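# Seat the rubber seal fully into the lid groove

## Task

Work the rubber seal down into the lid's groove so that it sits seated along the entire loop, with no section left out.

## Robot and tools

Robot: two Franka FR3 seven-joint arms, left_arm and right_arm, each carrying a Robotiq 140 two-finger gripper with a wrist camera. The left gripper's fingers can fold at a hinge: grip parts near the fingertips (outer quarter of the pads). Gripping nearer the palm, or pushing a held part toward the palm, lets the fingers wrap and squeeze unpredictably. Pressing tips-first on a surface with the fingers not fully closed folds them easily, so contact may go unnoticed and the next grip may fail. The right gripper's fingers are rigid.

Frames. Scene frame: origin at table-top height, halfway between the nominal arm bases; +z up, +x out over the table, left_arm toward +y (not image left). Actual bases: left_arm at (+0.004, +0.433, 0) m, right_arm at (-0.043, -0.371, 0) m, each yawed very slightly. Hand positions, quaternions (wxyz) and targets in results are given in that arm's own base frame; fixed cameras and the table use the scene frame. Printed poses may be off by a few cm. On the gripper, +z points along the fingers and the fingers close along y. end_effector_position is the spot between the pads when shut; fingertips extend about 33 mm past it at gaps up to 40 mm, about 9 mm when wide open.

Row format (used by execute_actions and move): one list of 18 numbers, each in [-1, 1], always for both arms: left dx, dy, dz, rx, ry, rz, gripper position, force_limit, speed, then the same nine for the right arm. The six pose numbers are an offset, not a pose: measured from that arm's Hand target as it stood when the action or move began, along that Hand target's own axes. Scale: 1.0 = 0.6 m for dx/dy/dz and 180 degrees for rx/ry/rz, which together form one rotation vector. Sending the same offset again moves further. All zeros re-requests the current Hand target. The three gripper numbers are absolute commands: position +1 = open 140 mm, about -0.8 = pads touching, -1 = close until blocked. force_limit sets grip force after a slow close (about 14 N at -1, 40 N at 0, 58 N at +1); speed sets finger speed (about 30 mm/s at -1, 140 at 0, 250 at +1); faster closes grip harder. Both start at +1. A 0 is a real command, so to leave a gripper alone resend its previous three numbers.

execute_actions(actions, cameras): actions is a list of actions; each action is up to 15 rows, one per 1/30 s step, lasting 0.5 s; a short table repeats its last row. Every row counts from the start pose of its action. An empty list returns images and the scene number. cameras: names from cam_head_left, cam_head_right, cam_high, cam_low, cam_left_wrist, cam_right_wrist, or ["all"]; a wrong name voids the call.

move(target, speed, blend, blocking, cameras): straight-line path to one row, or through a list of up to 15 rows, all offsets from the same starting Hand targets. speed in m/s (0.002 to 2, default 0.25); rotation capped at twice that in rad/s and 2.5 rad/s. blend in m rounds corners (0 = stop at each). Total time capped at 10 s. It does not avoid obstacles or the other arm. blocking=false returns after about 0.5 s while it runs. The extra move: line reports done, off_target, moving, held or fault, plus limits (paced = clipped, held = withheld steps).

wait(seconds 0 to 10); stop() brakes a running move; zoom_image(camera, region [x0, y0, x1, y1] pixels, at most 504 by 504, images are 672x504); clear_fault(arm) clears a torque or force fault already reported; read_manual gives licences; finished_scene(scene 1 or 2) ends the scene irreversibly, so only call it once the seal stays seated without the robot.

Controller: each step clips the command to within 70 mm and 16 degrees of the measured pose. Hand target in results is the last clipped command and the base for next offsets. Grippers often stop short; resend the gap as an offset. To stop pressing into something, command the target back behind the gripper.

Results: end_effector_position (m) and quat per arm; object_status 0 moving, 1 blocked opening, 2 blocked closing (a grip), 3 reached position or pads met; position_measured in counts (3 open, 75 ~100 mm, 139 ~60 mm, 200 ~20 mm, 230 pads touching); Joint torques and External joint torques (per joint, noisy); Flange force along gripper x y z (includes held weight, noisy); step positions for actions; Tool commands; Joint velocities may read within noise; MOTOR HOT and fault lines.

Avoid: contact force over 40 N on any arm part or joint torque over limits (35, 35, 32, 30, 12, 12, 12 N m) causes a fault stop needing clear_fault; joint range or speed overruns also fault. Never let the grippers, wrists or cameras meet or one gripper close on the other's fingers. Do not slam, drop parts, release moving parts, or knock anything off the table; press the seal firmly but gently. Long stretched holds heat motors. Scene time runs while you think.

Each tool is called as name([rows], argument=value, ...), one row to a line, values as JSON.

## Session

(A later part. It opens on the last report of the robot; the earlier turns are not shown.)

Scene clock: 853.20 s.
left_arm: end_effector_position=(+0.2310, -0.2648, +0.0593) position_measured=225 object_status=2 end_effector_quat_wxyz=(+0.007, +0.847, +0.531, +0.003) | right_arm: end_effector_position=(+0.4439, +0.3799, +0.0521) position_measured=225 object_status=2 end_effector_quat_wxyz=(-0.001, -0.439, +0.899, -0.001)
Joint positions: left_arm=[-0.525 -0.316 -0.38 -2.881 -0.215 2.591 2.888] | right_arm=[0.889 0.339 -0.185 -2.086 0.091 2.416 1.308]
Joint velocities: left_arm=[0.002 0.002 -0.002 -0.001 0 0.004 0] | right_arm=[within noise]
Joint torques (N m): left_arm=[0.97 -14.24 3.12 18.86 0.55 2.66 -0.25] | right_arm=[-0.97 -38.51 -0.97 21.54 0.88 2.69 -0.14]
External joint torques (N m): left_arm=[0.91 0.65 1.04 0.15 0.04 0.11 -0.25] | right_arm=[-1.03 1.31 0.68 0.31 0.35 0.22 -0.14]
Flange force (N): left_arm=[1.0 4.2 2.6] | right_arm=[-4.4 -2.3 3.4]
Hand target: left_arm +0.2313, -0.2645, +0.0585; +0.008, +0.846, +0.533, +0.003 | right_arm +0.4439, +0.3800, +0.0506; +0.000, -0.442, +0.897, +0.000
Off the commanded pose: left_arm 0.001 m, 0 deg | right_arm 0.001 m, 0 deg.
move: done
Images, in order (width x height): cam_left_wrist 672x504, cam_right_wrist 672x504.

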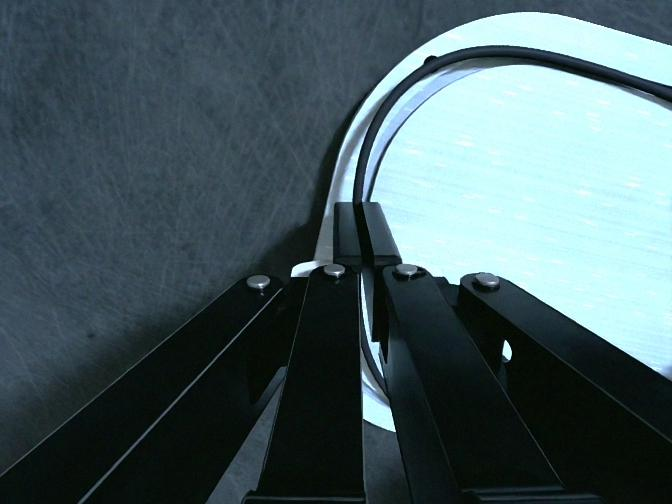

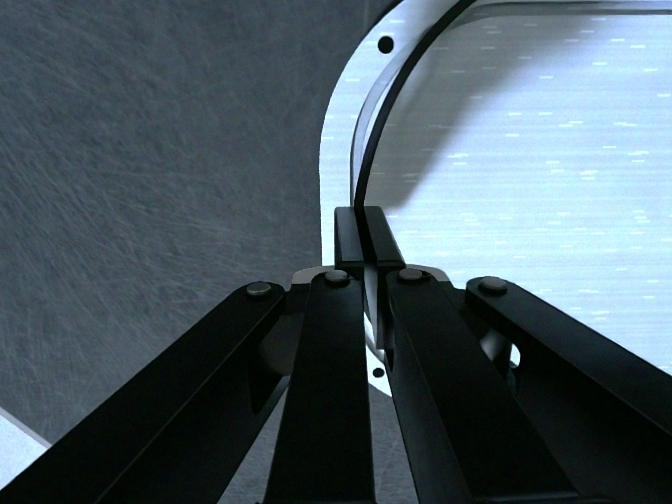

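move(target=[0,0.0013,0.0067,0,0,0,-1,-1,-1, 0,-0.0007,0.0083,0,0,0,-1,-1,-1], speed=0.03, cameras=["cam_left_wrist","cam_right_wrist"])

zoom_image(camera="cam_left_wrist", region=[280, 60, 480, 240])

zoom_image(camera="cam_right_wrist", region=[280, 60, 480, 240])

Scene clock: 877.10 s.
left_arm: end_effector_position=(+0.2316, -0.2650, +0.0552) position_measured=225 object_status=2 end_effector_quat_wxyz=(+0.007, +0.847, +0.531, +0.003) | right_arm: end_effector_position=(+0.4444, +0.3798, +0.0474) position_measured=225 object_status=2 end_effector_quat_wxyz=(+0.000, -0.439, +0.899, -0.001)
Joint positions: left_arm=[-0.516 -0.3 -0.389 -2.881 -0.215 2.607 2.888] | right_arm=[0.884 0.348 -0.18 -2.087 0.092 2.426 1.307]
Joint velocities: left_arm=[0.003 0 -0.002 0.001 0 0.005 0.002] | right_arm=[within noise]
Joint torques (N m): left_arm=[0.79 -14.51 3.9 18.63 0.6 2.73 -0.24] | right_arm=[-1.63 -38.48 -2.16 21.23 0.86 2.65 -0.18]
External joint torques (N m): left_arm=[0.81 0.64 1.94 0.11 0.11 0.17 -0.24] | right_arm=[-1.59 1.56 -0.42 0.11 0.34 0.18 -0.18]
Flange force (N): left_arm=[2.6 4.0 2.3] | right_arm=[-4.0 -3.5 3.7]
Hand target: left_arm +0.2321, -0.2648, +0.0545; +0.008, +0.846, +0.533, +0.003 | right_arm +0.4443, +0.3798, +0.0457; +0.000, -0.442, +0.897, +0.000
Off the commanded pose: left_arm 0.001 m, 0 deg | right_arm 0.002 m, 0 deg.
move: done
Images, in order (width x height): cam_left_wrist 672x504, cam_right_wrist 672x504.

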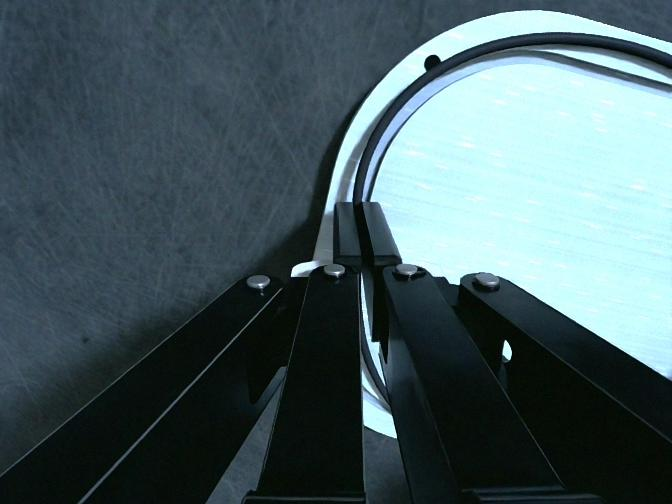

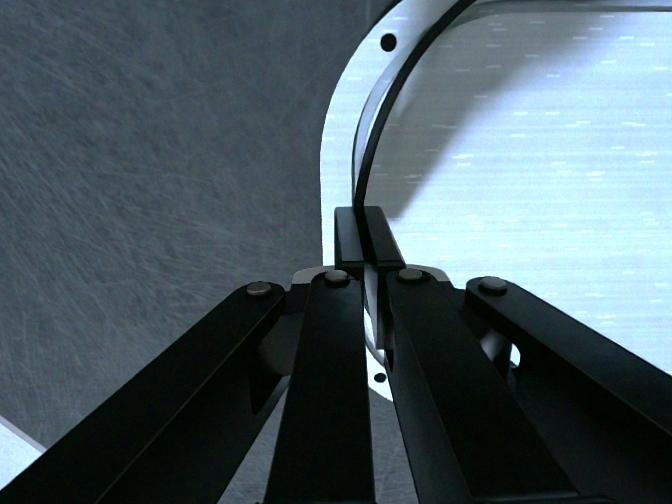

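Scaled by 2.520 from the camera's 672x504 image, which has a finer 960x720 frame.

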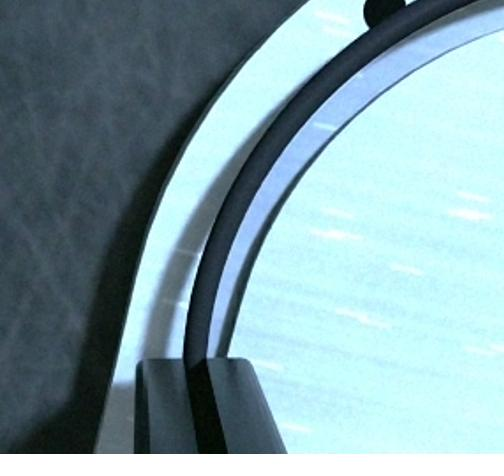

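Scaled by 2.520 from the camera's 672x504 image, which has a finer 960x720 frame.

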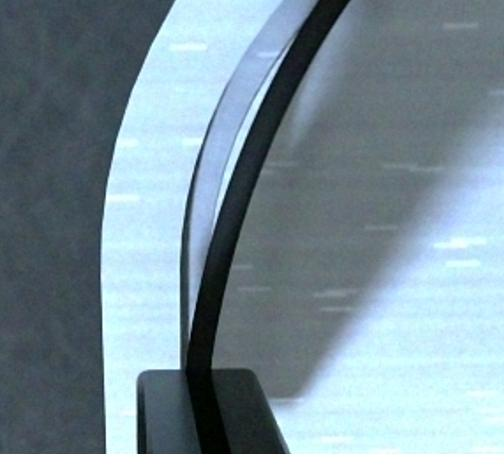

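move(target=[0,0.0007,0.005,0,0,0,-1,-1,-1, 0,0,0.005,0,0,0,-1,-1,-1], speed=0.03)

move(target=[0,0,0.0025,0,0,0,-1,-1,-1, 0,0,0.0025,0,0,0,-1,-1,-1], speed=0.02, cameras=["cam_left_wrist","cam_right_wrist"])

zoom_image(camera="cam_left_wrist", region=[300, 140, 440, 280])

zoom_image(camera="cam_right_wrist", region=[300, 140, 440, 280])

Scene clock: 892.17 s.
left_arm: end_effector_position=(+0.2321, -0.2652, +0.0522) position_measured=225 object_status=2 end_effector_quat_wxyz=(+0.007, +0.847, +0.531, +0.003) | right_arm: end_effector_position=(+0.4445, +0.3799, +0.0445) position_measured=225 object_status=2 end_effector_quat_wxyz=(+0.000, -0.439, +0.898, +0.000)
Joint positions: left_arm=[-0.508 -0.289 -0.396 -2.881 -0.215 2.619 2.888] | right_arm=[0.88 0.353 -0.175 -2.088 0.092 2.433 1.307]
Joint velocities: left_arm=[0.003 0.001 -0.002 -0.001 0.001 0.004 -0.001] | right_arm=[within noise]
Joint torques (N m): left_arm=[0.71 -14.67 2.56 18.45 0.59 2.71 -0.24] | right_arm=[-0.87 -38.56 -1.21 21.18 0.78 2.9 -0.15]
External joint torques (N m): left_arm=[0.7 0.63 0.6 0.16 0.1 0.16 -0.24] | right_arm=[-0.96 1.51 0.38 0.14 0.26 0.43 -0.15]
Flange force (N): left_arm=[0.1 3.9 3.2] | right_arm=[-3.7 -2.2 4.2]
Hand target: left_arm +0.2325, -0.2650, +0.0515; +0.008, +0.846, +0.533, +0.003 | right_arm +0.4443, +0.3798, +0.0427; +0.000, -0.442, +0.897, +0.000
Off the commanded pose: left_arm 0.001 m, 0 deg | right_arm 0.002 m, 0 deg.
move: done

Scene clock: 892.87 s.
left_arm: end_effector_position=(+0.2324, -0.2655, +0.0509) position_measured=225 object_status=2 end_effector_quat_wxyz=(+0.008, +0.847, +0.531, +0.003) | right_arm: end_effector_position=(+0.4445, +0.3800, +0.0430) position_measured=225 object_status=2 end_effector_quat_wxyz=(+0.000, -0.439, +0.898, +0.000)
Joint positions: left_arm=[-0.504 -0.284 -0.401 -2.881 -0.215 2.624 2.888] | right_arm=[0.877 0.356 -0.172 -2.088 0.092 2.436 1.307]
Joint velocities: left_arm=[0.005 0.001 -0.005 0.001 -0.001 0.003 0] | right_arm=[-0.004 0.001 0.004 0 0.001 0.002 0.001]
Joint torques (N m): left_arm=[0.32 -14.79 3.69 18.33 0.46 2.67 -0.17] | right_arm=[-0.87 -38.62 -1.33 21.09 0.62 2.72 -0.09]
External joint torques (N m): left_arm=[0.31 0.6 1.74 0.14 -0.03 0.12 -0.18] | right_arm=[-0.81 1.6 0.37 0.09 0.11 0.26 -0.09]
Flange force (N): left_arm=[2.0 2.8 1.7] | right_arm=[-4.0 -2.0 3.9]
Hand target: left_arm +0.2325, -0.2651, +0.0500; +0.008, +0.846, +0.533, +0.003 | right_arm +0.4443, +0.3798, +0.0412; +0.000, -0.442, +0.897, +0.000
Off the commanded pose: left_arm 0.001 m, 0 deg | right_arm 0.002 m, 0 deg.
move: done
Images, in order (width x height): cam_left_wrist 672x504, cam_right_wrist 672x504.

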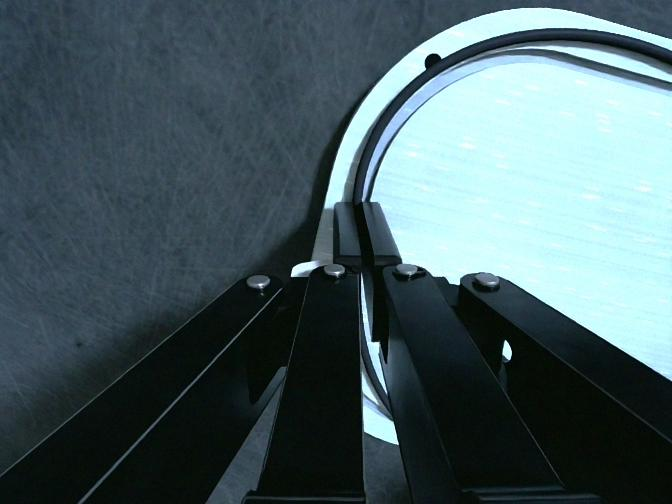

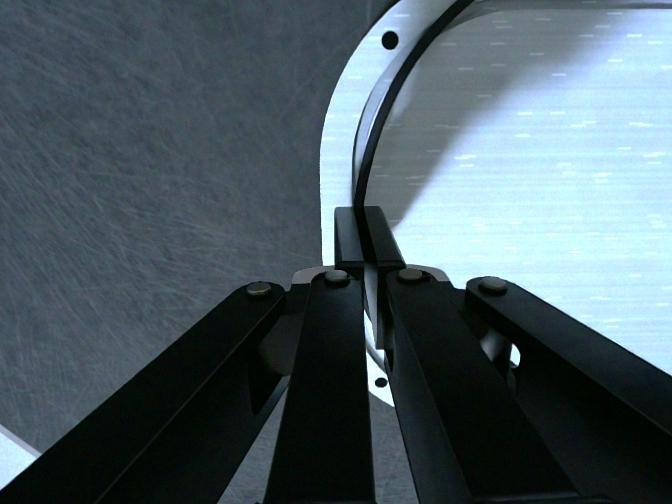

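Scaled by 3.600 from the camera's 672x504 image, which has a finer 960x720 frame.

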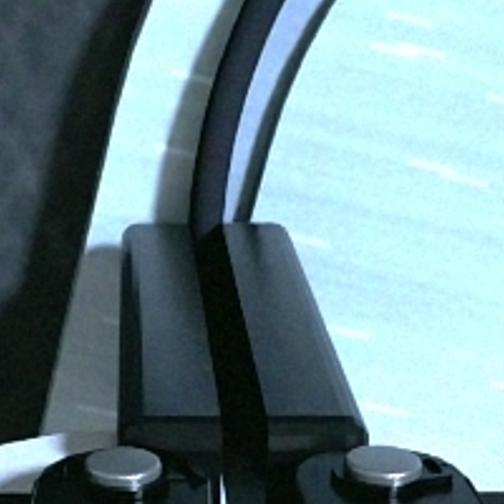

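Scaled by 3.600 from the camera's 672x504 image, which has a finer 960x720 frame.

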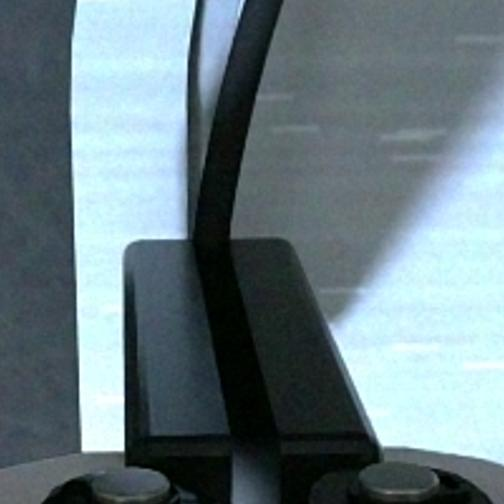

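move(target=[0,-0.0015,0,0,0,0,-1,-1,-1, 0,-0.0007,0.0018,0,0,0,-1,-1,-1], speed=0.02)

move(target=[0,0,0,0,0,0,-1,-1,-1, 0,0,0.0018,0,0,0,-1,-1,-1], speed=0.02)

move(target=[0,0,0,0,0,0,-1,-1,-1, 0,0,0.0018,0,0,0,-1,-1,-1], speed=0.02)

Scene clock: 918.80 s.
left_arm: end_effector_position=(+0.2317, -0.2648, +0.0502) position_measured=225 object_status=2 end_effector_quat_wxyz=(+0.007, +0.847, +0.531, +0.003) | right_arm: end_effector_position=(+0.4448, +0.3798, +0.0419) position_measured=225 object_status=2 end_effector_quat_wxyz=(+0.000, -0.439, +0.899, +0.000)
Joint positions: left_arm=[-0.503 -0.284 -0.403 -2.882 -0.215 2.625 2.888] | right_arm=[0.874 0.358 -0.17 -2.088 0.092 2.438 1.307]
Joint velocities: left_arm=[within noise] | right_arm=[-0.003 0.001 0.004 0.001 0 0.001 -0.002]
Joint torques (N m): left_arm=[0.37 -15.5 3.26 17.98 0.45 2.71 -0.15] | right_arm=[-0.82 -38.57 -1.3 21.09 0.6 2.74 -0.11]
External joint torques (N m): left_arm=[0.42 -0.16 1.36 -0.17 -0.04 0.16 -0.15] | right_arm=[-0.84 1.68 0.33 0.11 0.09 0.27 -0.11]
Flange force (N): left_arm=[2.7 -0.1 -0.5] | right_arm=[-4.2 -2.1 4.1]
Hand target: left_arm +0.2317, -0.2647, +0.0500; +0.008, +0.846, +0.533, +0.003 | right_arm +0.4446, +0.3795, +0.0401; +0.000, -0.442, +0.897, +0.000
Off the commanded pose: left_arm 0.000 m, 0 deg | right_arm 0.002 m, 0 deg.
move: done

Scene clock: 919.50 s.
left_arm: end_effector_position=(+0.2317, -0.2648, +0.0502) position_measured=225 object_status=2 end_effector_quat_wxyz=(+0.007, +0.847, +0.531, +0.003) | right_arm: end_effector_position=(+0.4448, +0.3799, +0.0409) position_measured=225 object_status=2 end_effector_quat_wxyz=(+0.000, -0.439, +0.899, +0.000)
Joint positions: left_arm=[-0.503 -0.284 -0.403 -2.882 -0.215 2.625 2.888] | right_arm=[0.872 0.36 -0.168 -2.088 0.092 2.441 1.307]
Joint torques (N m): left_arm=[0.38 -15.44 3.27 18 0.46 2.71 -0.13] | right_arm=[-1.08 -38.66 -0.98 21 0.6 2.79 -0.16]
External joint torques (N m): left_arm=[0.43 -0.05 1.36 -0.29 -0.03 0.14 -0.14] | right_arm=[-1.04 1.67 0.68 0.04 0.08 0.31 -0.16]
Flange force (N): left_arm=[2.8 -0.1 -0.2] | right_arm=[-3.9 -2.2 4.3]
Hand target: left_arm +0.2317, -0.2647, +0.0500; +0.008, +0.846, +0.533, +0.003 | right_arm +0.4446, +0.3795, +0.0390; +0.000, -0.442, +0.897, +0.000
Off the commanded pose: left_arm 0.000 m, 0 deg | right_arm 0.002 m, 0 deg.
move: done

Scene clock: 920.20 s.
left_arm: end_effector_position=(+0.2317, -0.2648, +0.0502) position_measured=225 object_status=2 end_effector_quat_wxyz=(+0.007, +0.847, +0.531, +0.003) | right_arm: end_effector_position=(+0.4448, +0.3799, +0.0398) position_measured=225 object_status=2 end_effector_quat_wxyz=(+0.000, -0.439, +0.899, +0.000)
Joint positions: left_arm=[-0.503 -0.284 -0.403 -2.882 -0.215 2.625 2.888] | right_arm=[0.871 0.362 -0.166 -2.088 0.092 2.443 1.307]
Joint velocities: left_arm=[within noise] | right_arm=[-0.003 0.001 0.002 -0.003 0 0.003 0]
Joint torques (N m): left_arm=[0.41 -15.48 3.22 18 0.43 2.7 -0.17] | right_arm=[-1.14 -38.69 -1.57 21.05 0.61 2.79 -0.14]
External joint torques (N m): left_arm=[0.34 -0.16 1.21 -0.15 -0.04 0.15 -0.17] | right_arm=[-1.24 1.71 -0.04 0.09 0.1 0.31 -0.14]
Flange force (N): left_arm=[2.3 -0.2 -0.5] | right_arm=[-4.0 -2.8 4.2]
Hand target: left_arm +0.2317, -0.2647, +0.0500; +0.008, +0.846, +0.533, +0.003 | right_arm +0.4446, +0.3795, +0.0379; +0.000, -0.442, +0.897, +0.000
Off the commanded pose: left_arm 0.000 m, 0 deg | right_arm 0.002 m, 0 deg.
move: done

move(target=[0,0,0,0,0,0,-1,-1,-1, 0,0,0.0018,0,0,0,-1,-1,-1], speed=0.02, cameras=["cam_right_wrist"])

zoom_image(camera="cam_right_wrist", region=[310, 120, 430, 240])

Scene clock: 926.57 s.
left_arm: end_effector_position=(+0.2317, -0.2648, +0.0502) position_measured=225 object_status=2 end_effector_quat_wxyz=(+0.007, +0.847, +0.531, +0.003) | right_arm: end_effector_position=(+0.4448, +0.3799, +0.0387) position_measured=225 object_status=2 end_effector_quat_wxyz=(+0.000, -0.439, +0.899, +0.000)
Joint positions: left_arm=[-0.503 -0.284 -0.403 -2.882 -0.215 2.625 2.888] | right_arm=[0.869 0.364 -0.165 -2.089 0.092 2.445 1.307]
Joint torques (N m): left_arm=[0.35 -15.47 3.25 17.99 0.44 2.71 -0.14] | right_arm=[-0.96 -38.75 -0.86 20.98 0.6 2.74 -0.09]
External joint torques (N m): left_arm=[0.38 -0.22 1.33 -0.14 -0.04 0.17 -0.14] | right_arm=[-0.96 1.56 0.74 0.15 0.09 0.28 -0.09]
Flange force (N): left_arm=[2.7 -0.3 -0.7] | right_arm=[-4.1 -2.0 4.0]
Hand target: left_arm +0.2317, -0.2647, +0.0500; +0.008, +0.846, +0.533, +0.003 | right_arm +0.4446, +0.3795, +0.0368; +0.000, -0.442, +0.897, +0.000
Off the commanded pose: left_arm 0.000 m, 0 deg | right_arm 0.002 m, 0 deg.
move: done
Images, in order (width x height): cam_right_wrist 672x504.

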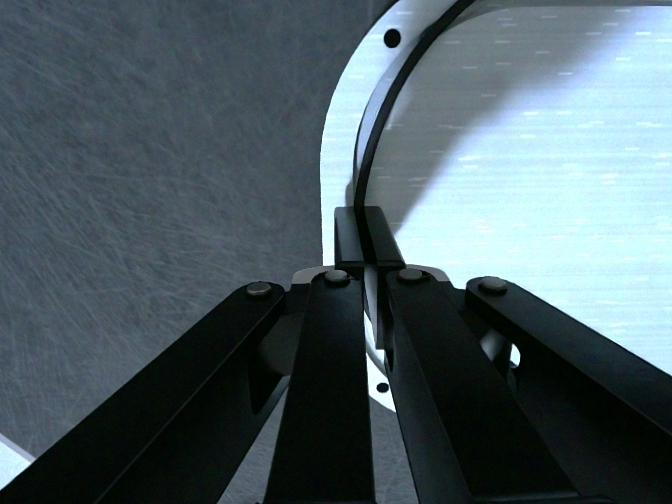

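Scaled by 4.200 from the camera's 672x504 image, which has a finer 960x720 frame.

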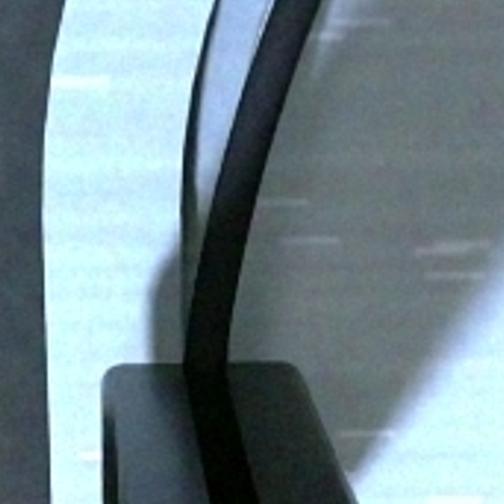

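move(target=[0,0,0,0,0,0,-1,-1,-1, 0,0,0.0018,0,0,0,-1,-1,-1], speed=0.02)

move(target=[0,0,0,0,0,0,-1,-1,-1, 0,0,0.0018,0,0,0,-1,-1,-1], speed=0.02)

move(target=[0,0,0,0,0,0,-1,-1,-1, 0,0,0.0018,0,0,0,-1,-1,-1], speed=0.02)

Scene clock: 934.93 s.
left_arm: end_effector_position=(+0.2317, -0.2648, +0.0502) position_measured=225 object_status=2 end_effector_quat_wxyz=(+0.007, +0.847, +0.531, +0.003) | right_arm: end_effector_position=(+0.4448, +0.3799, +0.0377) position_measured=225 object_status=2 end_effector_quat_wxyz=(+0.000, -0.439, +0.899, +0.000)
Joint positions: left_arm=[-0.503 -0.284 -0.403 -2.882 -0.215 2.625 2.888] | right_arm=[0.868 0.366 -0.164 -2.089 0.092 2.447 1.307]
Joint torques (N m): left_arm=[0.35 -15.48 3.27 17.97 0.46 2.7 -0.15] | right_arm=[-1.44 -38.75 -1.69 20.97 0.6 2.83 -0.14]
External joint torques (N m): left_arm=[0.37 -0.17 1.34 -0.16 -0.02 0.16 -0.15] | right_arm=[-1.47 1.84 -0.11 0 0.09 0.34 -0.14]
Flange force (N): left_arm=[2.6 -0.2 -0.6] | right_arm=[-3.9 -3.1 4.6]
Hand target: left_arm +0.2317, -0.2647, +0.0500; +0.008, +0.846, +0.533, +0.003 | right_arm +0.4446, +0.3795, +0.0358; +0.000, -0.442, +0.897, +0.000
Off the commanded pose: left_arm 0.000 m, 0 deg | right_arm 0.002 m, 0 deg.
move: done

Scene clock: 935.63 s.
left_arm: end_effector_position=(+0.2317, -0.2648, +0.0502) position_measured=225 object_status=2 end_effector_quat_wxyz=(+0.007, +0.847, +0.531, +0.003) | right_arm: end_effector_position=(+0.4448, +0.3799, +0.0366) position_measured=225 object_status=2 end_effector_quat_wxyz=(+0.000, -0.439, +0.899, +0.000)
Joint positions: left_arm=[-0.503 -0.284 -0.403 -2.882 -0.215 2.625 2.888] | right_arm=[0.867 0.368 -0.162 -2.089 0.092 2.45 1.307]
Joint torques (N m): left_arm=[0.34 -15.47 3.25 17.96 0.46 2.71 -0.13] | right_arm=[-1.57 -38.85 -1.75 20.89 0.59 2.76 -0.13]
External joint torques (N m): left_arm=[0.28 -0.05 1.24 -0.26 -0.02 0.15 -0.14] | right_arm=[-1.54 1.57 -0.13 0.06 0.08 0.29 -0.13]
Flange force (N): left_arm=[2.4 -0.3 -0.1] | right_arm=[-3.5 -3.1 4.0]
Hand target: left_arm +0.2317, -0.2647, +0.0500; +0.008, +0.846, +0.533, +0.003 | right_arm +0.4446, +0.3795, +0.0347; +0.000, -0.442, +0.897, +0.000
Off the commanded pose: left_arm 0.000 m, 0 deg | right_arm 0.002 m, 0 deg.
move: done

Scene clock: 936.33 s.
left_arm: end_effector_position=(+0.2317, -0.2648, +0.0502) position_measured=225 object_status=2 end_effector_quat_wxyz=(+0.007, +0.847, +0.531, +0.003) | right_arm: end_effector_position=(+0.4448, +0.3799, +0.0355) position_measured=225 object_status=2 end_effector_quat_wxyz=(+0.000, -0.439, +0.899, +0.000)
Joint positions: left_arm=[-0.503 -0.284 -0.403 -2.882 -0.215 2.625 2.888] | right_arm=[0.866 0.37 -0.161 -2.089 0.092 2.452 1.307]
Joint torques (N m): left_arm=[0.36 -15.5 3.26 17.96 0.45 2.7 -0.17] | right_arm=[-1.13 -38.82 -1.64 20.85 0.59 2.73 -0.15]
External joint torques (N m): left_arm=[0.35 -0.22 1.3 -0.1 -0.03 0.18 -0.17] | right_arm=[-1.12 1.78 -0.05 -0.03 0.09 0.25 -0.15]
Flange force (N): left_arm=[2.5 -0.2 -0.7] | right_arm=[-3.7 -2.6 4.3]
Hand target: left_arm +0.2317, -0.2647, +0.0500; +0.008, +0.846, +0.533, +0.003 | right_arm +0.4446, +0.3795, +0.0336; +0.000, -0.442, +0.897, +0.000
Off the commanded pose: left_arm 0.000 m, 0 deg | right_arm 0.002 m, 0 deg.
move: done

move(target=[0,0,0,0,0,0,-1,-1,-1, 0,0,0.0018,0,0,0,-1,-1,-1], speed=0.02)

move(target=[0,0,0,0,0,0,-1,-1,-1, 0,0,0.0018,0,0,0,-1,-1,-1], speed=0.02, cameras=["cam_right_wrist"])

zoom_image(camera="cam_right_wrist", region=[310, 120, 430, 240])

Scene clock: 947.80 s.
left_arm: end_effector_position=(+0.2317, -0.2648, +0.0502) position_measured=225 object_status=2 end_effector_quat_wxyz=(+0.007, +0.847, +0.531, +0.003) | right_arm: end_effector_position=(+0.4448, +0.3799, +0.0344) position_measured=225 object_status=2 end_effector_quat_wxyz=(+0.000, -0.439, +0.899, +0.000)
Joint positions: left_arm=[-0.503 -0.284 -0.403 -2.882 -0.215 2.625 2.888] | right_arm=[0.864 0.372 -0.16 -2.089 0.092 2.454 1.307]
Joint torques (N m): left_arm=[0.38 -15.54 3.26 18 0.43 2.71 -0.17] | right_arm=[-1.77 -38.89 -1.62 20.86 0.61 2.8 -0.14]
External joint torques (N m): left_arm=[0.4 -0.16 1.33 -0.14 -0.04 0.17 -0.17] | right_arm=[-1.74 1.63 -0.01 0.05 0.1 0.33 -0.14]
Flange force (N): left_arm=[2.6 -0.1 -0.4] | right_arm=[-3.6 -3.4 4.3]
Hand target: left_arm +0.2317, -0.2647, +0.0500; +0.008, +0.846, +0.533, +0.003 | right_arm +0.4446, +0.3795, +0.0325; +0.000, -0.442, +0.897, +0.000
Off the commanded pose: left_arm 0.000 m, 0 deg | right_arm 0.002 m, 0 deg.
move: done

Scene clock: 948.50 s.
left_arm: end_effector_position=(+0.2317, -0.2648, +0.0502) position_measured=225 object_status=2 end_effector_quat_wxyz=(+0.007, +0.847, +0.531, +0.003) | right_arm: end_effector_position=(+0.4448, +0.3799, +0.0333) position_measured=225 object_status=2 end_effector_quat_wxyz=(+0.000, -0.439, +0.899, +0.000)
Joint positions: left_arm=[-0.503 -0.284 -0.403 -2.882 -0.215 2.625 2.888] | right_arm=[0.863 0.374 -0.158 -2.089 0.092 2.456 1.307]
Joint torques (N m): left_arm=[0.35 -15.51 3.28 17.97 0.45 2.69 -0.15] | right_arm=[-1.09 -38.9 -1.57 20.8 0.59 2.81 -0.15]
External joint torques (N m): left_arm=[0.35 -0.21 1.33 -0.24 -0.03 0.14 -0.16] | right_arm=[-1.05 1.76 0.04 0.02 0.08 0.34 -0.15]
Flange force (N): left_arm=[2.8 -0.6 -0.8] | right_arm=[-3.7 -2.5 4.4]
Hand target: left_arm +0.2317, -0.2647, +0.0500; +0.008, +0.846, +0.533, +0.003 | right_arm +0.4446, +0.3795, +0.0314; +0.000, -0.442, +0.897, +0.000
Off the commanded pose: left_arm 0.000 m, 0 deg | right_arm 0.002 m, 0 deg.
move: done
Images, in order (width x height): cam_right_wrist 672x504.

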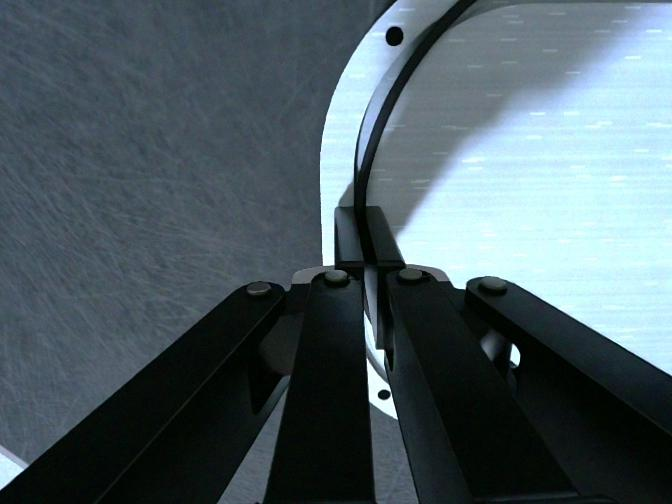

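Scaled by 4.200 from the camera's 672x504 image, which has a finer 960x720 frame.

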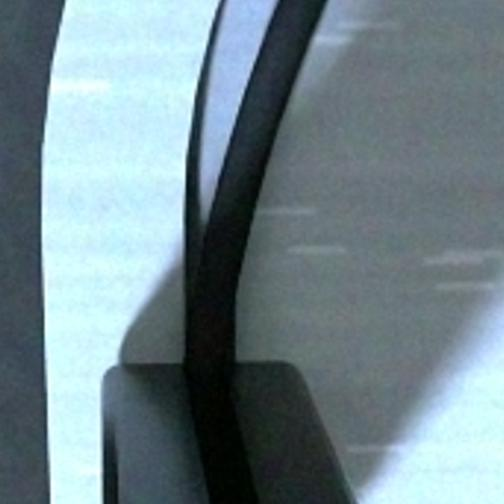

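move(target=[0,0,0,0,0,0,-1,-1,-1, 0,0,0.0018,0,0,0,-1,-1,-1], speed=0.02)

move(target=[0,0,0,0,0,0,-1,-1,-1, 0,0,0.0018,0,0,0,-1,-1,-1], speed=0.02)

move(target=[0,0,0,0,0,0,-1,-1,-1, 0,0,0.0018,0,0,0,-1,-1,-1], speed=0.02)

Scene clock: 961.20 s.
left_arm: end_effector_position=(+0.2317, -0.2648, +0.0502) position_measured=225 object_status=2 end_effector_quat_wxyz=(+0.007, +0.847, +0.531, +0.003) | right_arm: end_effector_position=(+0.4448, +0.3801, +0.0324) position_measured=225 object_status=2 end_effector_quat_wxyz=(+0.000, -0.439, +0.899, +0.000)
Joint positions: left_arm=[-0.503 -0.284 -0.403 -2.882 -0.215 2.625 2.888] | right_arm=[0.862 0.376 -0.157 -2.089 0.092 2.459 1.307]
Joint torques (N m): left_arm=[0.36 -15.48 3.3 17.99 0.46 2.7 -0.16] | right_arm=[-0.67 -38.79 -0.75 20.72 0.59 2.77 -0.13]
External joint torques (N m): left_arm=[0.32 -0.15 1.31 -0.16 -0.02 0.16 -0.16] | right_arm=[-0.65 1.7 0.83 0.04 0.09 0.31 -0.13]
Flange force (N): left_arm=[2.5 -0.2 -0.5] | right_arm=[-3.9 -1.6 4.4]
Hand target: left_arm +0.2317, -0.2647, +0.0500; +0.008, +0.846, +0.533, +0.003 | right_arm +0.4446, +0.3795, +0.0304; +0.000, -0.442, +0.897, +0.000
Off the commanded pose: left_arm 0.000 m, 0 deg | right_arm 0.002 m, 0 deg.
move: done

Scene clock: 961.90 s.
left_arm: end_effector_position=(+0.2317, -0.2648, +0.0502) position_measured=225 object_status=2 end_effector_quat_wxyz=(+0.007, +0.847, +0.531, +0.003) | right_arm: end_effector_position=(+0.4447, +0.3804, +0.0319) position_measured=225 object_status=2 end_effector_quat_wxyz=(+0.000, -0.439, +0.899, +0.000)
Joint positions: left_arm=[-0.503 -0.284 -0.403 -2.882 -0.215 2.625 2.888] | right_arm=[0.861 0.377 -0.156 -2.089 0.092 2.46 1.307]
Joint torques (N m): left_arm=[0.35 -15.48 3.25 17.96 0.45 2.7 -0.13] | right_arm=[-1.94 -38.03 -1.52 20.51 0.55 2.92 -0.11]
External joint torques (N m): left_arm=[0.38 -0.11 1.32 -0.26 -0.03 0.15 -0.14] | right_arm=[-1.77 2.45 0.18 -0.15 0.04 0.45 -0.11]
Flange force (N): left_arm=[2.7 -0.3 -0.3] | right_arm=[-4.6 -3.5 6.2]
Hand target: left_arm +0.2317, -0.2647, +0.0500; +0.008, +0.846, +0.533, +0.003 | right_arm +0.4446, +0.3795, +0.0293; +0.000, -0.442, +0.897, +0.000
Off the commanded pose: left_arm 0.000 m, 0 deg | right_arm 0.003 m, 0 deg.
move: done

Scene clock: 962.60 s.
left_arm: end_effector_position=(+0.2317, -0.2648, +0.0502) position_measured=225 object_status=2 end_effector_quat_wxyz=(+0.007, +0.847, +0.531, +0.003) | right_arm: end_effector_position=(+0.4447, +0.3804, +0.0319) position_measured=225 object_status=2 end_effector_quat_wxyz=(+0.000, -0.439, +0.899, +0.001)
Joint positions: left_arm=[-0.503 -0.284 -0.403 -2.882 -0.215 2.625 2.888] | right_arm=[0.86 0.377 -0.155 -2.089 0.092 2.46 1.307]
Joint torques (N m): left_arm=[0.36 -15.52 3.27 17.95 0.45 2.71 -0.17] | right_arm=[-1.09 -36.97 -1.18 20.35 0.59 3.22 -0.12]
External joint torques (N m): left_arm=[0.37 -0.24 1.33 -0.19 -0.03 0.17 -0.17] | right_arm=[-1.03 3.71 0.41 -0.38 0.08 0.75 -0.12]
Flange force (N): left_arm=[2.7 -0.5 -0.7] | right_arm=[-6.3 -2.8 9.2]
Hand target: left_arm +0.2317, -0.2647, +0.0500; +0.008, +0.846, +0.533, +0.003 | right_arm +0.4446, +0.3795, +0.0282; +0.000, -0.442, +0.897, +0.000
Off the commanded pose: left_arm 0.000 m, 0 deg | right_arm 0.004 m, 0 deg.
move: off_target (right_arm)

move(target=[0,0,0,0,0,0,-1,-1,-1, 0,0,0.003,0,0,0,-1,-1,-1], speed=0.02, cameras=["cam_right_wrist"])

zoom_image(camera="cam_right_wrist", region=[310, 120, 430, 240])

Scene clock: 972.07 s.
left_arm: end_effector_position=(+0.2317, -0.2648, +0.0502) position_measured=225 object_status=2 end_effector_quat_wxyz=(+0.007, +0.847, +0.531, +0.003) | right_arm: end_effector_position=(+0.4454, +0.3810, +0.0319) position_measured=225 object_status=2 end_effector_quat_wxyz=(+0.001, -0.439, +0.899, +0.001)
Joint positions: left_arm=[-0.503 -0.284 -0.403 -2.882 -0.215 2.625 2.888] | right_arm=[0.859 0.377 -0.153 -2.089 0.092 2.464 1.307]
Joint torques (N m): left_arm=[0.36 -15.52 3.27 18 0.46 2.7 -0.14] | right_arm=[-1.02 -35.35 -1.11 19.84 0.61 3.28 -0.13]
External joint torques (N m): left_arm=[0.4 -0.17 1.35 -0.17 -0.02 0.15 -0.14] | right_arm=[-1.04 5.33 0.4 -0.88 0.11 0.8 -0.13]
Flange force (N): left_arm=[2.8 -0.2 -0.6] | right_arm=[-8.0 -3.3 12.5]
Hand target: left_arm +0.2317, -0.2647, +0.0500; +0.008, +0.846, +0.533, +0.003 | right_arm +0.4446, +0.3795, +0.0264; +0.000, -0.442, +0.897, +0.000
Off the commanded pose: left_arm 0.000 m, 0 deg | right_arm 0.006 m, 0 deg.
move: off_target (right_arm)
Images, in order (width x height): cam_right_wrist 672x504.

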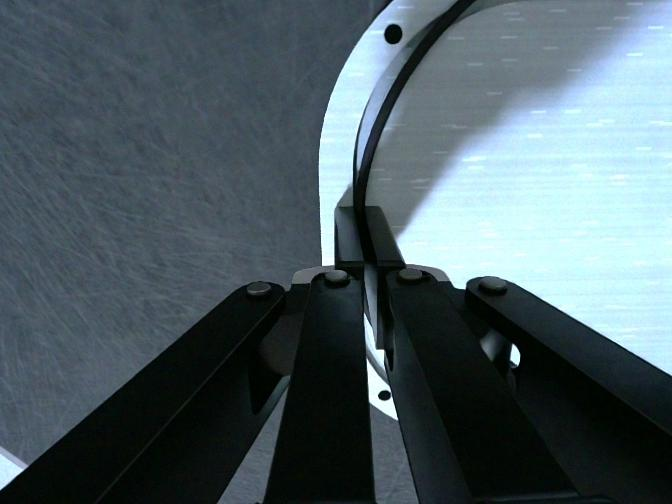

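Scaled by 4.200 from the camera's 672x504 image, which has a finer 960x720 frame.

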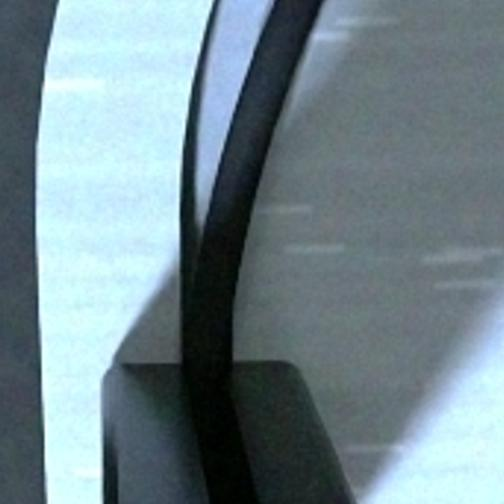

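move(target=[0,0,0.0025,0,0,0,-1,-1,-1, 0,0,-0.002,0,0,0,-1,-1,-1], speed=0.02, cameras=["cam_left_wrist"])

zoom_image(camera="cam_left_wrist", region=[310, 120, 430, 240])

Scene clock: 980.17 s.
left_arm: end_effector_position=(+0.2319, -0.2653, +0.0495) position_measured=225 object_status=2 end_effector_quat_wxyz=(+0.008, +0.848, +0.530, +0.003) | right_arm: end_effector_position=(+0.4455, +0.3811, +0.0319) position_measured=225 object_status=2 end_effector_quat_wxyz=(+0.001, -0.439, +0.899, +0.001)
Joint positions: left_arm=[-0.503 -0.281 -0.404 -2.883 -0.215 2.63 2.888] | right_arm=[0.858 0.377 -0.153 -2.089 0.092 2.464 1.307]
Joint velocities: left_arm=[0 -0.002 -0.002 0 0 0.005 0.001] | right_arm=[within noise]
Joint torques (N m): left_arm=[0.94 -14.83 3.05 17.97 0.45 2.79 -0.22] | right_arm=[-1.14 -35.71 -1.28 19.67 0.62 2.99 -0.07]
External joint torques (N m): left_arm=[0.91 0.55 1.09 -0.16 -0.02 0.24 -0.22] | right_arm=[-1.09 4.96 0.29 -1.04 0.12 0.51 -0.07]
Flange force (N): left_arm=[1.7 2.9 3.1] | right_arm=[-7.0 -3.1 11.2]
Hand target: left_arm +0.2317, -0.2647, +0.0485; +0.008, +0.846, +0.533, +0.003 | right_arm +0.4446, +0.3795, +0.0276; +0.000, -0.442, +0.897, +0.000
Off the commanded pose: left_arm 0.001 m, 0 deg | right_arm 0.005 m, 0 deg.
move: off_target (right_arm)
Images, in order (width x height): cam_left_wrist 672x504.

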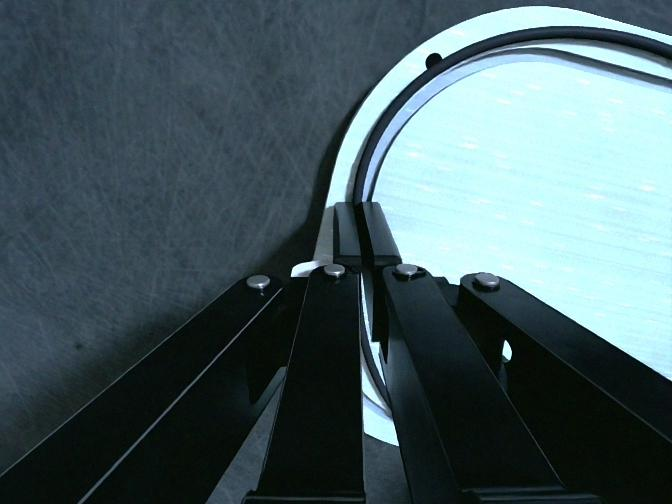

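Scaled by 4.200 from the camera's 672x504 image, which has a finer 960x720 frame.

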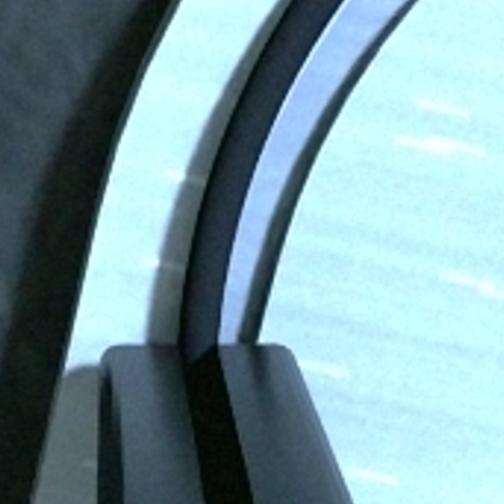

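move(target=[0,0.0015,0.0018,0,0,0,-1,-1,-1, 0,0,0,0,0,0,-1,-1,-1], speed=0.02)

move(target=[0,0,0.0018,0,0,0,-1,-1,-1, 0,0,0,0,0,0,-1,-1,-1], speed=0.02)

move(target=[0,0,0.0018,0,0,0,-1,-1,-1, 0,0,0,0,0,0,-1,-1,-1], speed=0.02, cameras=["cam_left_wrist"])

zoom_image(camera="cam_left_wrist", region=[310, 120, 430, 240])

Scene clock: 999.23 s.
left_arm: end_effector_position=(+0.2319, -0.2648, +0.0478) position_measured=225 object_status=2 end_effector_quat_wxyz=(+0.007, +0.847, +0.531, +0.003) | right_arm: end_effector_position=(+0.4455, +0.3811, +0.0319) position_measured=225 object_status=2 end_effector_quat_wxyz=(+0.001, -0.439, +0.899, +0.001)
Joint positions: left_arm=[-0.498 -0.275 -0.407 -2.883 -0.215 2.635 2.888] | right_arm=[0.858 0.377 -0.153 -2.089 0.092 2.464 1.307]
Joint velocities: left_arm=[0.005 0 -0.007 0 -0.001 0.002 0.001] | right_arm=[within noise]
Joint torques (N m): left_arm=[0.76 -14.9 3.59 18.16 0.44 2.69 -0.23] | right_arm=[-1.1 -35.66 -1.27 19.56 0.62 3 -0.11]
External joint torques (N m): left_arm=[0.75 0.6 1.66 0.16 -0.02 0.15 -0.23] | right_arm=[-1.14 5.05 0.21 -1.19 0.12 0.52 -0.11]
Flange force (N): left_arm=[2.1 3.7 2.2] | right_arm=[-6.6 -3.2 11.4]
Hand target: left_arm +0.2325, -0.2651, +0.0474; +0.008, +0.846, +0.533, +0.003 | right_arm +0.4446, +0.3795, +0.0276; +0.000, -0.442, +0.897, +0.000
Off the commanded pose: left_arm 0.001 m, 0 deg | right_arm 0.005 m, 0 deg.
move: off_target (right_arm)

Scene clock: 999.93 s.
left_arm: end_effector_position=(+0.2321, -0.2649, +0.0475) position_measured=225 object_status=2 end_effector_quat_wxyz=(+0.007, +0.847, +0.531, +0.003) | right_arm: end_effector_position=(+0.4455, +0.3811, +0.0319) position_measured=225 object_status=2 end_effector_quat_wxyz=(+0.001, -0.439, +0.899, +0.001)
Joint positions: left_arm=[-0.495 -0.273 -0.411 -2.883 -0.215 2.637 2.888] | right_arm=[0.858 0.377 -0.153 -2.089 0.092 2.464 1.307]
Joint velocities: left_arm=[0.004 0 -0.004 0 0 0.001 0.002] | right_arm=[within noise]
Joint torques (N m): left_arm=[1.23 -13.38 2.74 17.45 0.46 3.1 -0.19] | right_arm=[-1.13 -35.77 -1.23 19.61 0.6 3 -0.13]
External joint torques (N m): left_arm=[1.22 2.06 0.82 -0.47 0 0.56 -0.19] | right_arm=[-1.14 4.91 0.28 -1.12 0.1 0.52 -0.13]
Flange force (N): left_arm=[0.2 7.1 10.6] | right_arm=[-6.5 -3.1 11.1]
Hand target: left_arm +0.2326, -0.2651, +0.0463; +0.008, +0.846, +0.533, +0.003 | right_arm +0.4446, +0.3795, +0.0276; +0.000, -0.442, +0.897, +0.000
Off the commanded pose: left_arm 0.001 m, 0 deg | right_arm 0.005 m, 0 deg.
move: off_target (right_arm)

Scene clock: 1000.63 s.
left_arm: end_effector_position=(+0.2323, -0.2650, +0.0471) position_measured=225 object_status=2 end_effector_quat_wxyz=(+0.007, +0.848, +0.531, +0.004) | right_arm: end_effector_position=(+0.4455, +0.3811, +0.0319) position_measured=225 object_status=2 end_effector_quat_wxyz=(+0.001, -0.439, +0.899, +0.001)
Joint positions: left_arm=[-0.492 -0.272 -0.414 -2.883 -0.215 2.638 2.888] | right_arm=[0.858 0.377 -0.153 -2.089 0.092 2.464 1.307]
Joint velocities: left_arm=[0.003 0 -0.004 -0.001 0 -0.001 0.001] | right_arm=[within noise]
Joint torques (N m): left_arm=[1.3 -12.03 2.95 17.23 0.43 3.41 -0.18] | right_arm=[-1.13 -35.7 -1.31 19.7 0.61 3 -0.13]
External joint torques (N m): left_arm=[1.33 3.47 1.05 -0.75 -0.04 0.86 -0.18] | right_arm=[-1.21 4.96 0.15 -1.02 0.11 0.52 -0.13]
Flange force (N): left_arm=[-0.4 10.6 17.0] | right_arm=[-7.0 -3.4 11.2]
Hand target: left_arm +0.2326, -0.2651, +0.0452; +0.008, +0.846, +0.533, +0.003 | right_arm +0.4446, +0.3795, +0.0276; +0.000, -0.442, +0.897, +0.000
Off the commanded pose: left_arm 0.002 m, 0 deg | right_arm 0.005 m, 0 deg.
move: off_target (right_arm)
Images, in order (width x height): cam_left_wrist 672x504.

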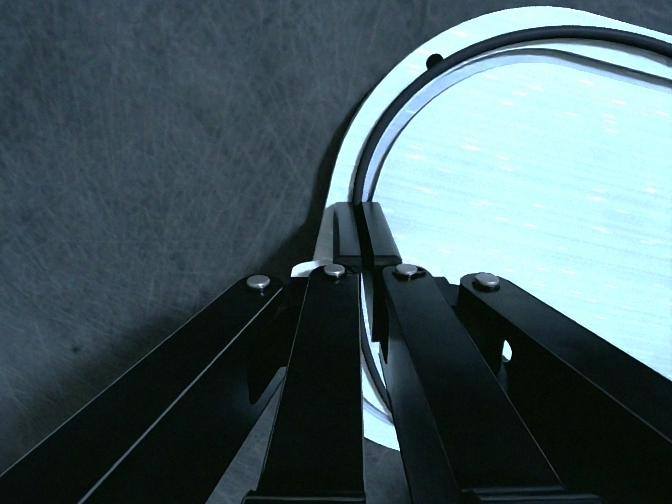

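Scaled by 4.200 from the camera's 672x504 image, which has a finer 960x720 frame.

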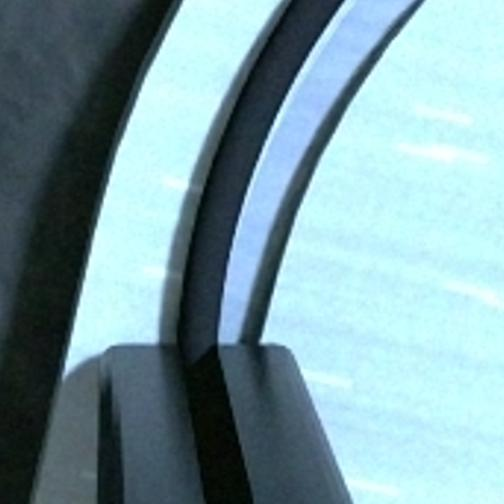

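move(target=[0,0,-0.0025,0,0,0,-1,-1,-1, 0,0,0,0,0,0,-1,-1,-1], speed=0.02)

move(target=[0,0,0,0,0,0,-0.62,-1,-1, 0,0,0,0,0,0,-1,-1,-1], speed=0.02, cameras=["cam_left_wrist"])

zoom_image(camera="cam_left_wrist", region=[280, 100, 460, 280])

Scene clock: 1013.73 s.
left_arm: end_effector_position=(+0.2323, -0.2650, +0.0472) position_measured=225 object_status=2 end_effector_quat_wxyz=(+0.007, +0.848, +0.531, +0.004) | right_arm: end_effector_position=(+0.4455, +0.3811, +0.0319) position_measured=225 object_status=2 end_effector_quat_wxyz=(+0.001, -0.439, +0.899, +0.001)
Joint positions: left_arm=[-0.492 -0.272 -0.415 -2.883 -0.215 2.638 2.888] | right_arm=[0.858 0.377 -0.153 -2.089 0.092 2.464 1.307]
Joint torques (N m): left_arm=[0.91 -14.26 3.76 17.49 0.49 3.05 -0.13] | right_arm=[-1.11 -35.7 -1.27 19.61 0.62 3 -0.12]
External joint torques (N m): left_arm=[0.88 1.15 1.79 -0.43 0.02 0.51 -0.13] | right_arm=[-1.16 4.88 0.21 -1.08 0.12 0.53 -0.12]
Flange force (N): left_arm=[2.8 4.0 5.9] | right_arm=[-6.6 -3.2 11.1]
Hand target: left_arm +0.2326, -0.2651, +0.0467; +0.008, +0.846, +0.533, +0.003 | right_arm +0.4446, +0.3795, +0.0276; +0.000, -0.442, +0.897, +0.000
Off the commanded pose: left_arm 0.001 m, 0 deg | right_arm 0.005 m, 0 deg.
move: off_target (right_arm)

Scene clock: 1014.33 s.
left_arm: end_effector_position=(+0.2323, -0.2650, +0.0472) position_measured=208 object_status=0 end_effector_quat_wxyz=(+0.007, +0.848, +0.531, +0.004) | right_arm: end_effector_position=(+0.4455, +0.3811, +0.0319) position_measured=225 object_status=2 end_effector_quat_wxyz=(+0.001, -0.439, +0.899, +0.001)
Joint positions: left_arm=[-0.492 -0.272 -0.415 -2.883 -0.215 2.638 2.888] | right_arm=[0.858 0.377 -0.153 -2.089 0.092 2.464 1.307]
Joint torques (N m): left_arm=[0.65 -15.02 3.68 18.17 0.44 2.62 -0.1] | right_arm=[-1.14 -35.71 -1.22 19.68 0.62 2.99 -0.09]
External joint torques (N m): left_arm=[0.63 0.42 1.73 0.3 -0.03 0.09 -0.11] | right_arm=[-1.12 4.9 0.32 -1.01 0.12 0.51 -0.09]
Flange force (N): left_arm=[2.5 3.2 1.0] | right_arm=[-7.0 -3.1 11.1]
Hand target: left_arm +0.2326, -0.2651, +0.0467; +0.008, +0.846, +0.533, +0.003 | right_arm +0.4446, +0.3795, +0.0276; +0.000, -0.442, +0.897, +0.000
Off the commanded pose: left_arm 0.001 m, 0 deg | right_arm 0.005 m, 0 deg.
move: off_target (right_arm)
Images, in order (width x height): cam_left_wrist 672x504.

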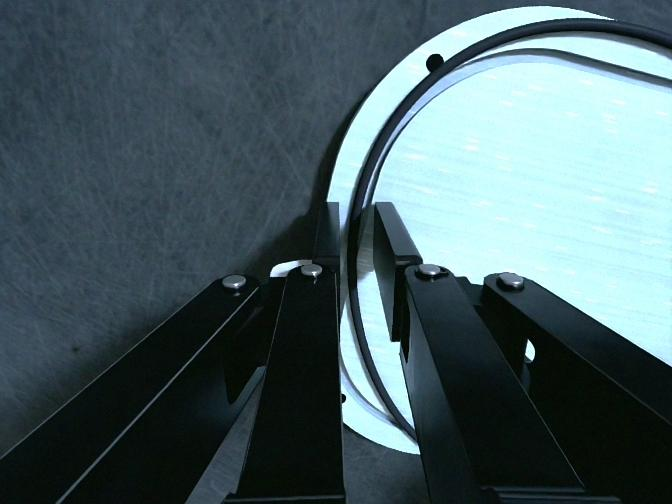

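Scaled by 2.800 from the camera's 672x504 image, which has a finer 960x720 frame.

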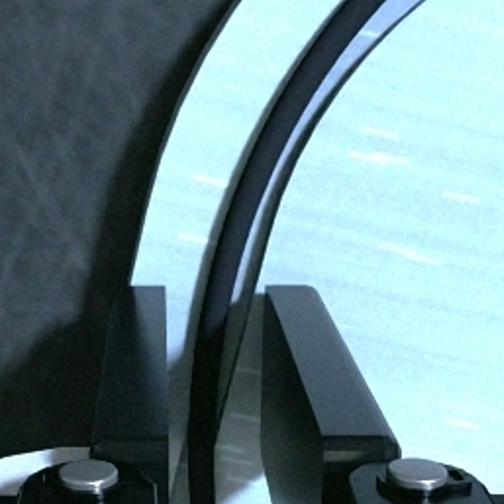

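move(target=[0,0,-0.05,0,0,0,-0.62,-1,-1, 0,0,0,0,0,0,-1,-1,-1], speed=0.03, cameras=["cam_left_wrist"])

zoom_image(camera="cam_left_wrist", region=[280, 60, 520, 300])

Scene clock: 1025.63 s.
left_arm: end_effector_position=(+0.2325, -0.2645, +0.0760) position_measured=208 object_status=3 end_effector_quat_wxyz=(+0.008, +0.845, +0.535, +0.004) | right_arm: end_effector_position=(+0.4455, +0.3811, +0.0319) position_measured=225 object_status=2 end_effector_quat_wxyz=(+0.001, -0.439, +0.899, +0.001)
Joint positions: left_arm=[-0.52 -0.372 -0.381 -2.869 -0.226 2.527 2.891] | right_arm=[0.858 0.377 -0.153 -2.089 0.092 2.464 1.307]
Joint velocities: left_arm=[-0.001 -0.001 0.001 0 0 -0.004 0.001] | right_arm=[within noise]
Joint torques (N m): left_arm=[0.18 -14.83 4.13 19.83 0.53 2.23 0.27] | right_arm=[-1.11 -35.73 -1.24 19.64 0.63 2.99 -0.06]
External joint torques (N m): left_arm=[0.17 -0.96 1.73 0.27 -0.03 -0.32 0.27] | right_arm=[-1.11 4.93 0.28 -1.1 0.12 0.51 -0.06]
Flange force (N): left_arm=[4.6 -2.2 -5.8] | right_arm=[-6.6 -3.0 11.1]
Hand target: left_arm +0.2321, -0.2648, +0.0767; +0.008, +0.846, +0.533, +0.003 | right_arm +0.4446, +0.3795, +0.0276; +0.000, -0.442, +0.897, +0.000
Off the commanded pose: left_arm 0.001 m, 0 deg | right_arm 0.005 m, 0 deg.
move: off_target (right_arm)
Images, in order (width x height): cam_left_wrist 672x504.

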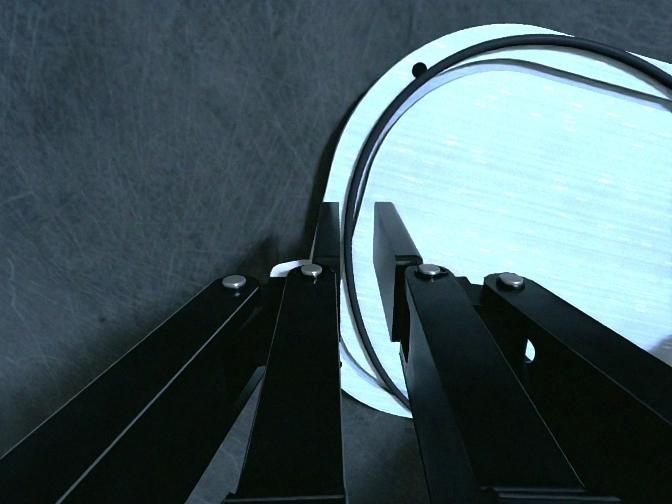

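Scaled by 2.100 from the camera's 672x504 image, which has a finer 960x720 frame.

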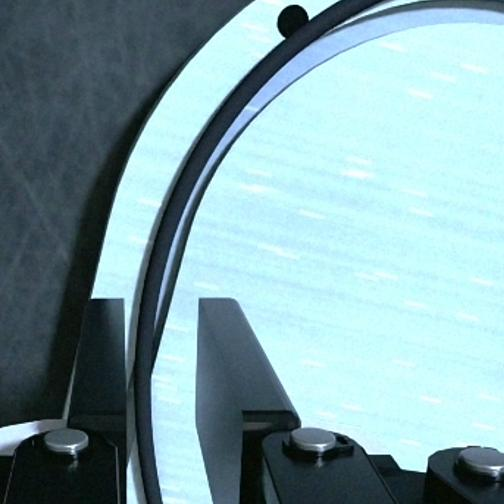

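move(target=[0,0,0,0,0,0,-0.62,-1,-1, 0,0,-0.005,0,0,0,-1,-1,-1], speed=0.02)

move(target=[0,0,0,0,0,0,-0.62,-1,-1, 0,0,0,0,0,0,-0.65,-1,-1], speed=0.02, cameras=["cam_right_wrist"])

zoom_image(camera="cam_right_wrist", region=[280, 100, 460, 280])

Scene clock: 1034.27 s.
left_arm: end_effector_position=(+0.2323, -0.2645, +0.0760) position_measured=208 object_status=3 end_effector_quat_wxyz=(+0.008, +0.845, +0.535, +0.003) | right_arm: end_effector_position=(+0.4455, +0.3811, +0.0319) position_measured=225 object_status=2 end_effector_quat_wxyz=(+0.001, -0.439, +0.899, +0.001)
Joint positions: left_arm=[-0.522 -0.372 -0.379 -2.869 -0.226 2.526 2.891] | right_arm=[0.858 0.377 -0.153 -2.089 0.092 2.464 1.307]
Joint torques (N m): left_arm=[0.01 -14.65 4.54 19.84 0.53 2.24 0.24] | right_arm=[-0.79 -38.51 -1.81 20.72 0.24 2.87 -0.04]
External joint torques (N m): left_arm=[0.05 -0.78 2.2 0.29 -0.03 -0.31 0.24] | right_arm=[-0.7 2.24 -0.2 -0.07 -0.26 0.37 -0.04]
Flange force (N): left_arm=[5.1 -1.7 -5.5] | right_arm=[-4.3 -2.0 5.1]
Hand target: left_arm +0.2321, -0.2648, +0.0767; +0.008, +0.846, +0.533, +0.003 | right_arm +0.4446, +0.3795, +0.0306; +0.000, -0.442, +0.897, +0.000
Off the commanded pose: left_arm 0.001 m, 0 deg | right_arm 0.002 m, 0 deg.
move: done

Scene clock: 1034.80 s.
left_arm: end_effector_position=(+0.2323, -0.2645, +0.0760) position_measured=208 object_status=3 end_effector_quat_wxyz=(+0.008, +0.845, +0.535, +0.003) | right_arm: end_effector_position=(+0.4462, +0.3803, +0.0320) position_measured=211 object_status=0 end_effector_quat_wxyz=(+0.002, -0.439, +0.899, +0.001)
Joint positions: left_arm=[-0.522 -0.372 -0.379 -2.869 -0.226 2.526 2.891] | right_arm=[0.857 0.377 -0.153 -2.089 0.091 2.464 1.307]
Joint torques (N m): left_arm=[-0.07 -14.63 4.6 19.82 0.53 2.26 0.25] | right_arm=[-0.3 -38.52 -0.8 19.54 0.38 1.99 -0.03]
External joint torques (N m): left_arm=[-0.06 -0.84 2.24 0.33 -0.03 -0.27 0.25] | right_arm=[-0.17 2.13 0.84 -1.18 -0.12 -0.49 -0.03]
Flange force (N): left_arm=[5.1 -1.9 -5.7] | right_arm=[-1.4 -0.3 3.5]
Hand target: left_arm +0.2321, -0.2648, +0.0767; +0.008, +0.846, +0.533, +0.003 | right_arm +0.4446, +0.3795, +0.0306; +0.000, -0.442, +0.897, +0.000
Off the commanded pose: left_arm 0.001 m, 0 deg | right_arm 0.002 m, 0 deg.
move: done
Images, in order (width x height): cam_right_wrist 672x504.

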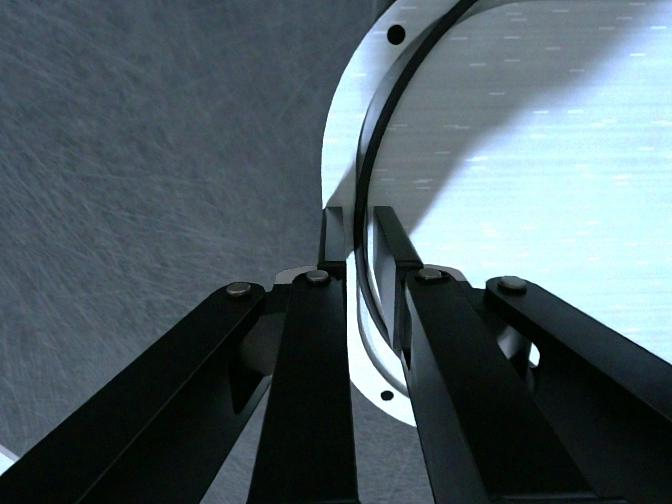

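Scaled by 2.800 from the camera's 672x504 image, which has a finer 960x720 frame.

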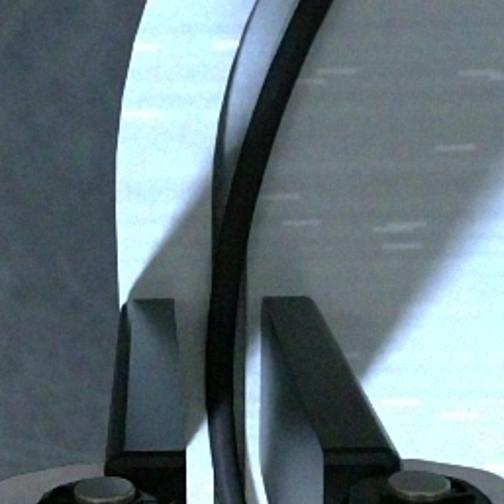

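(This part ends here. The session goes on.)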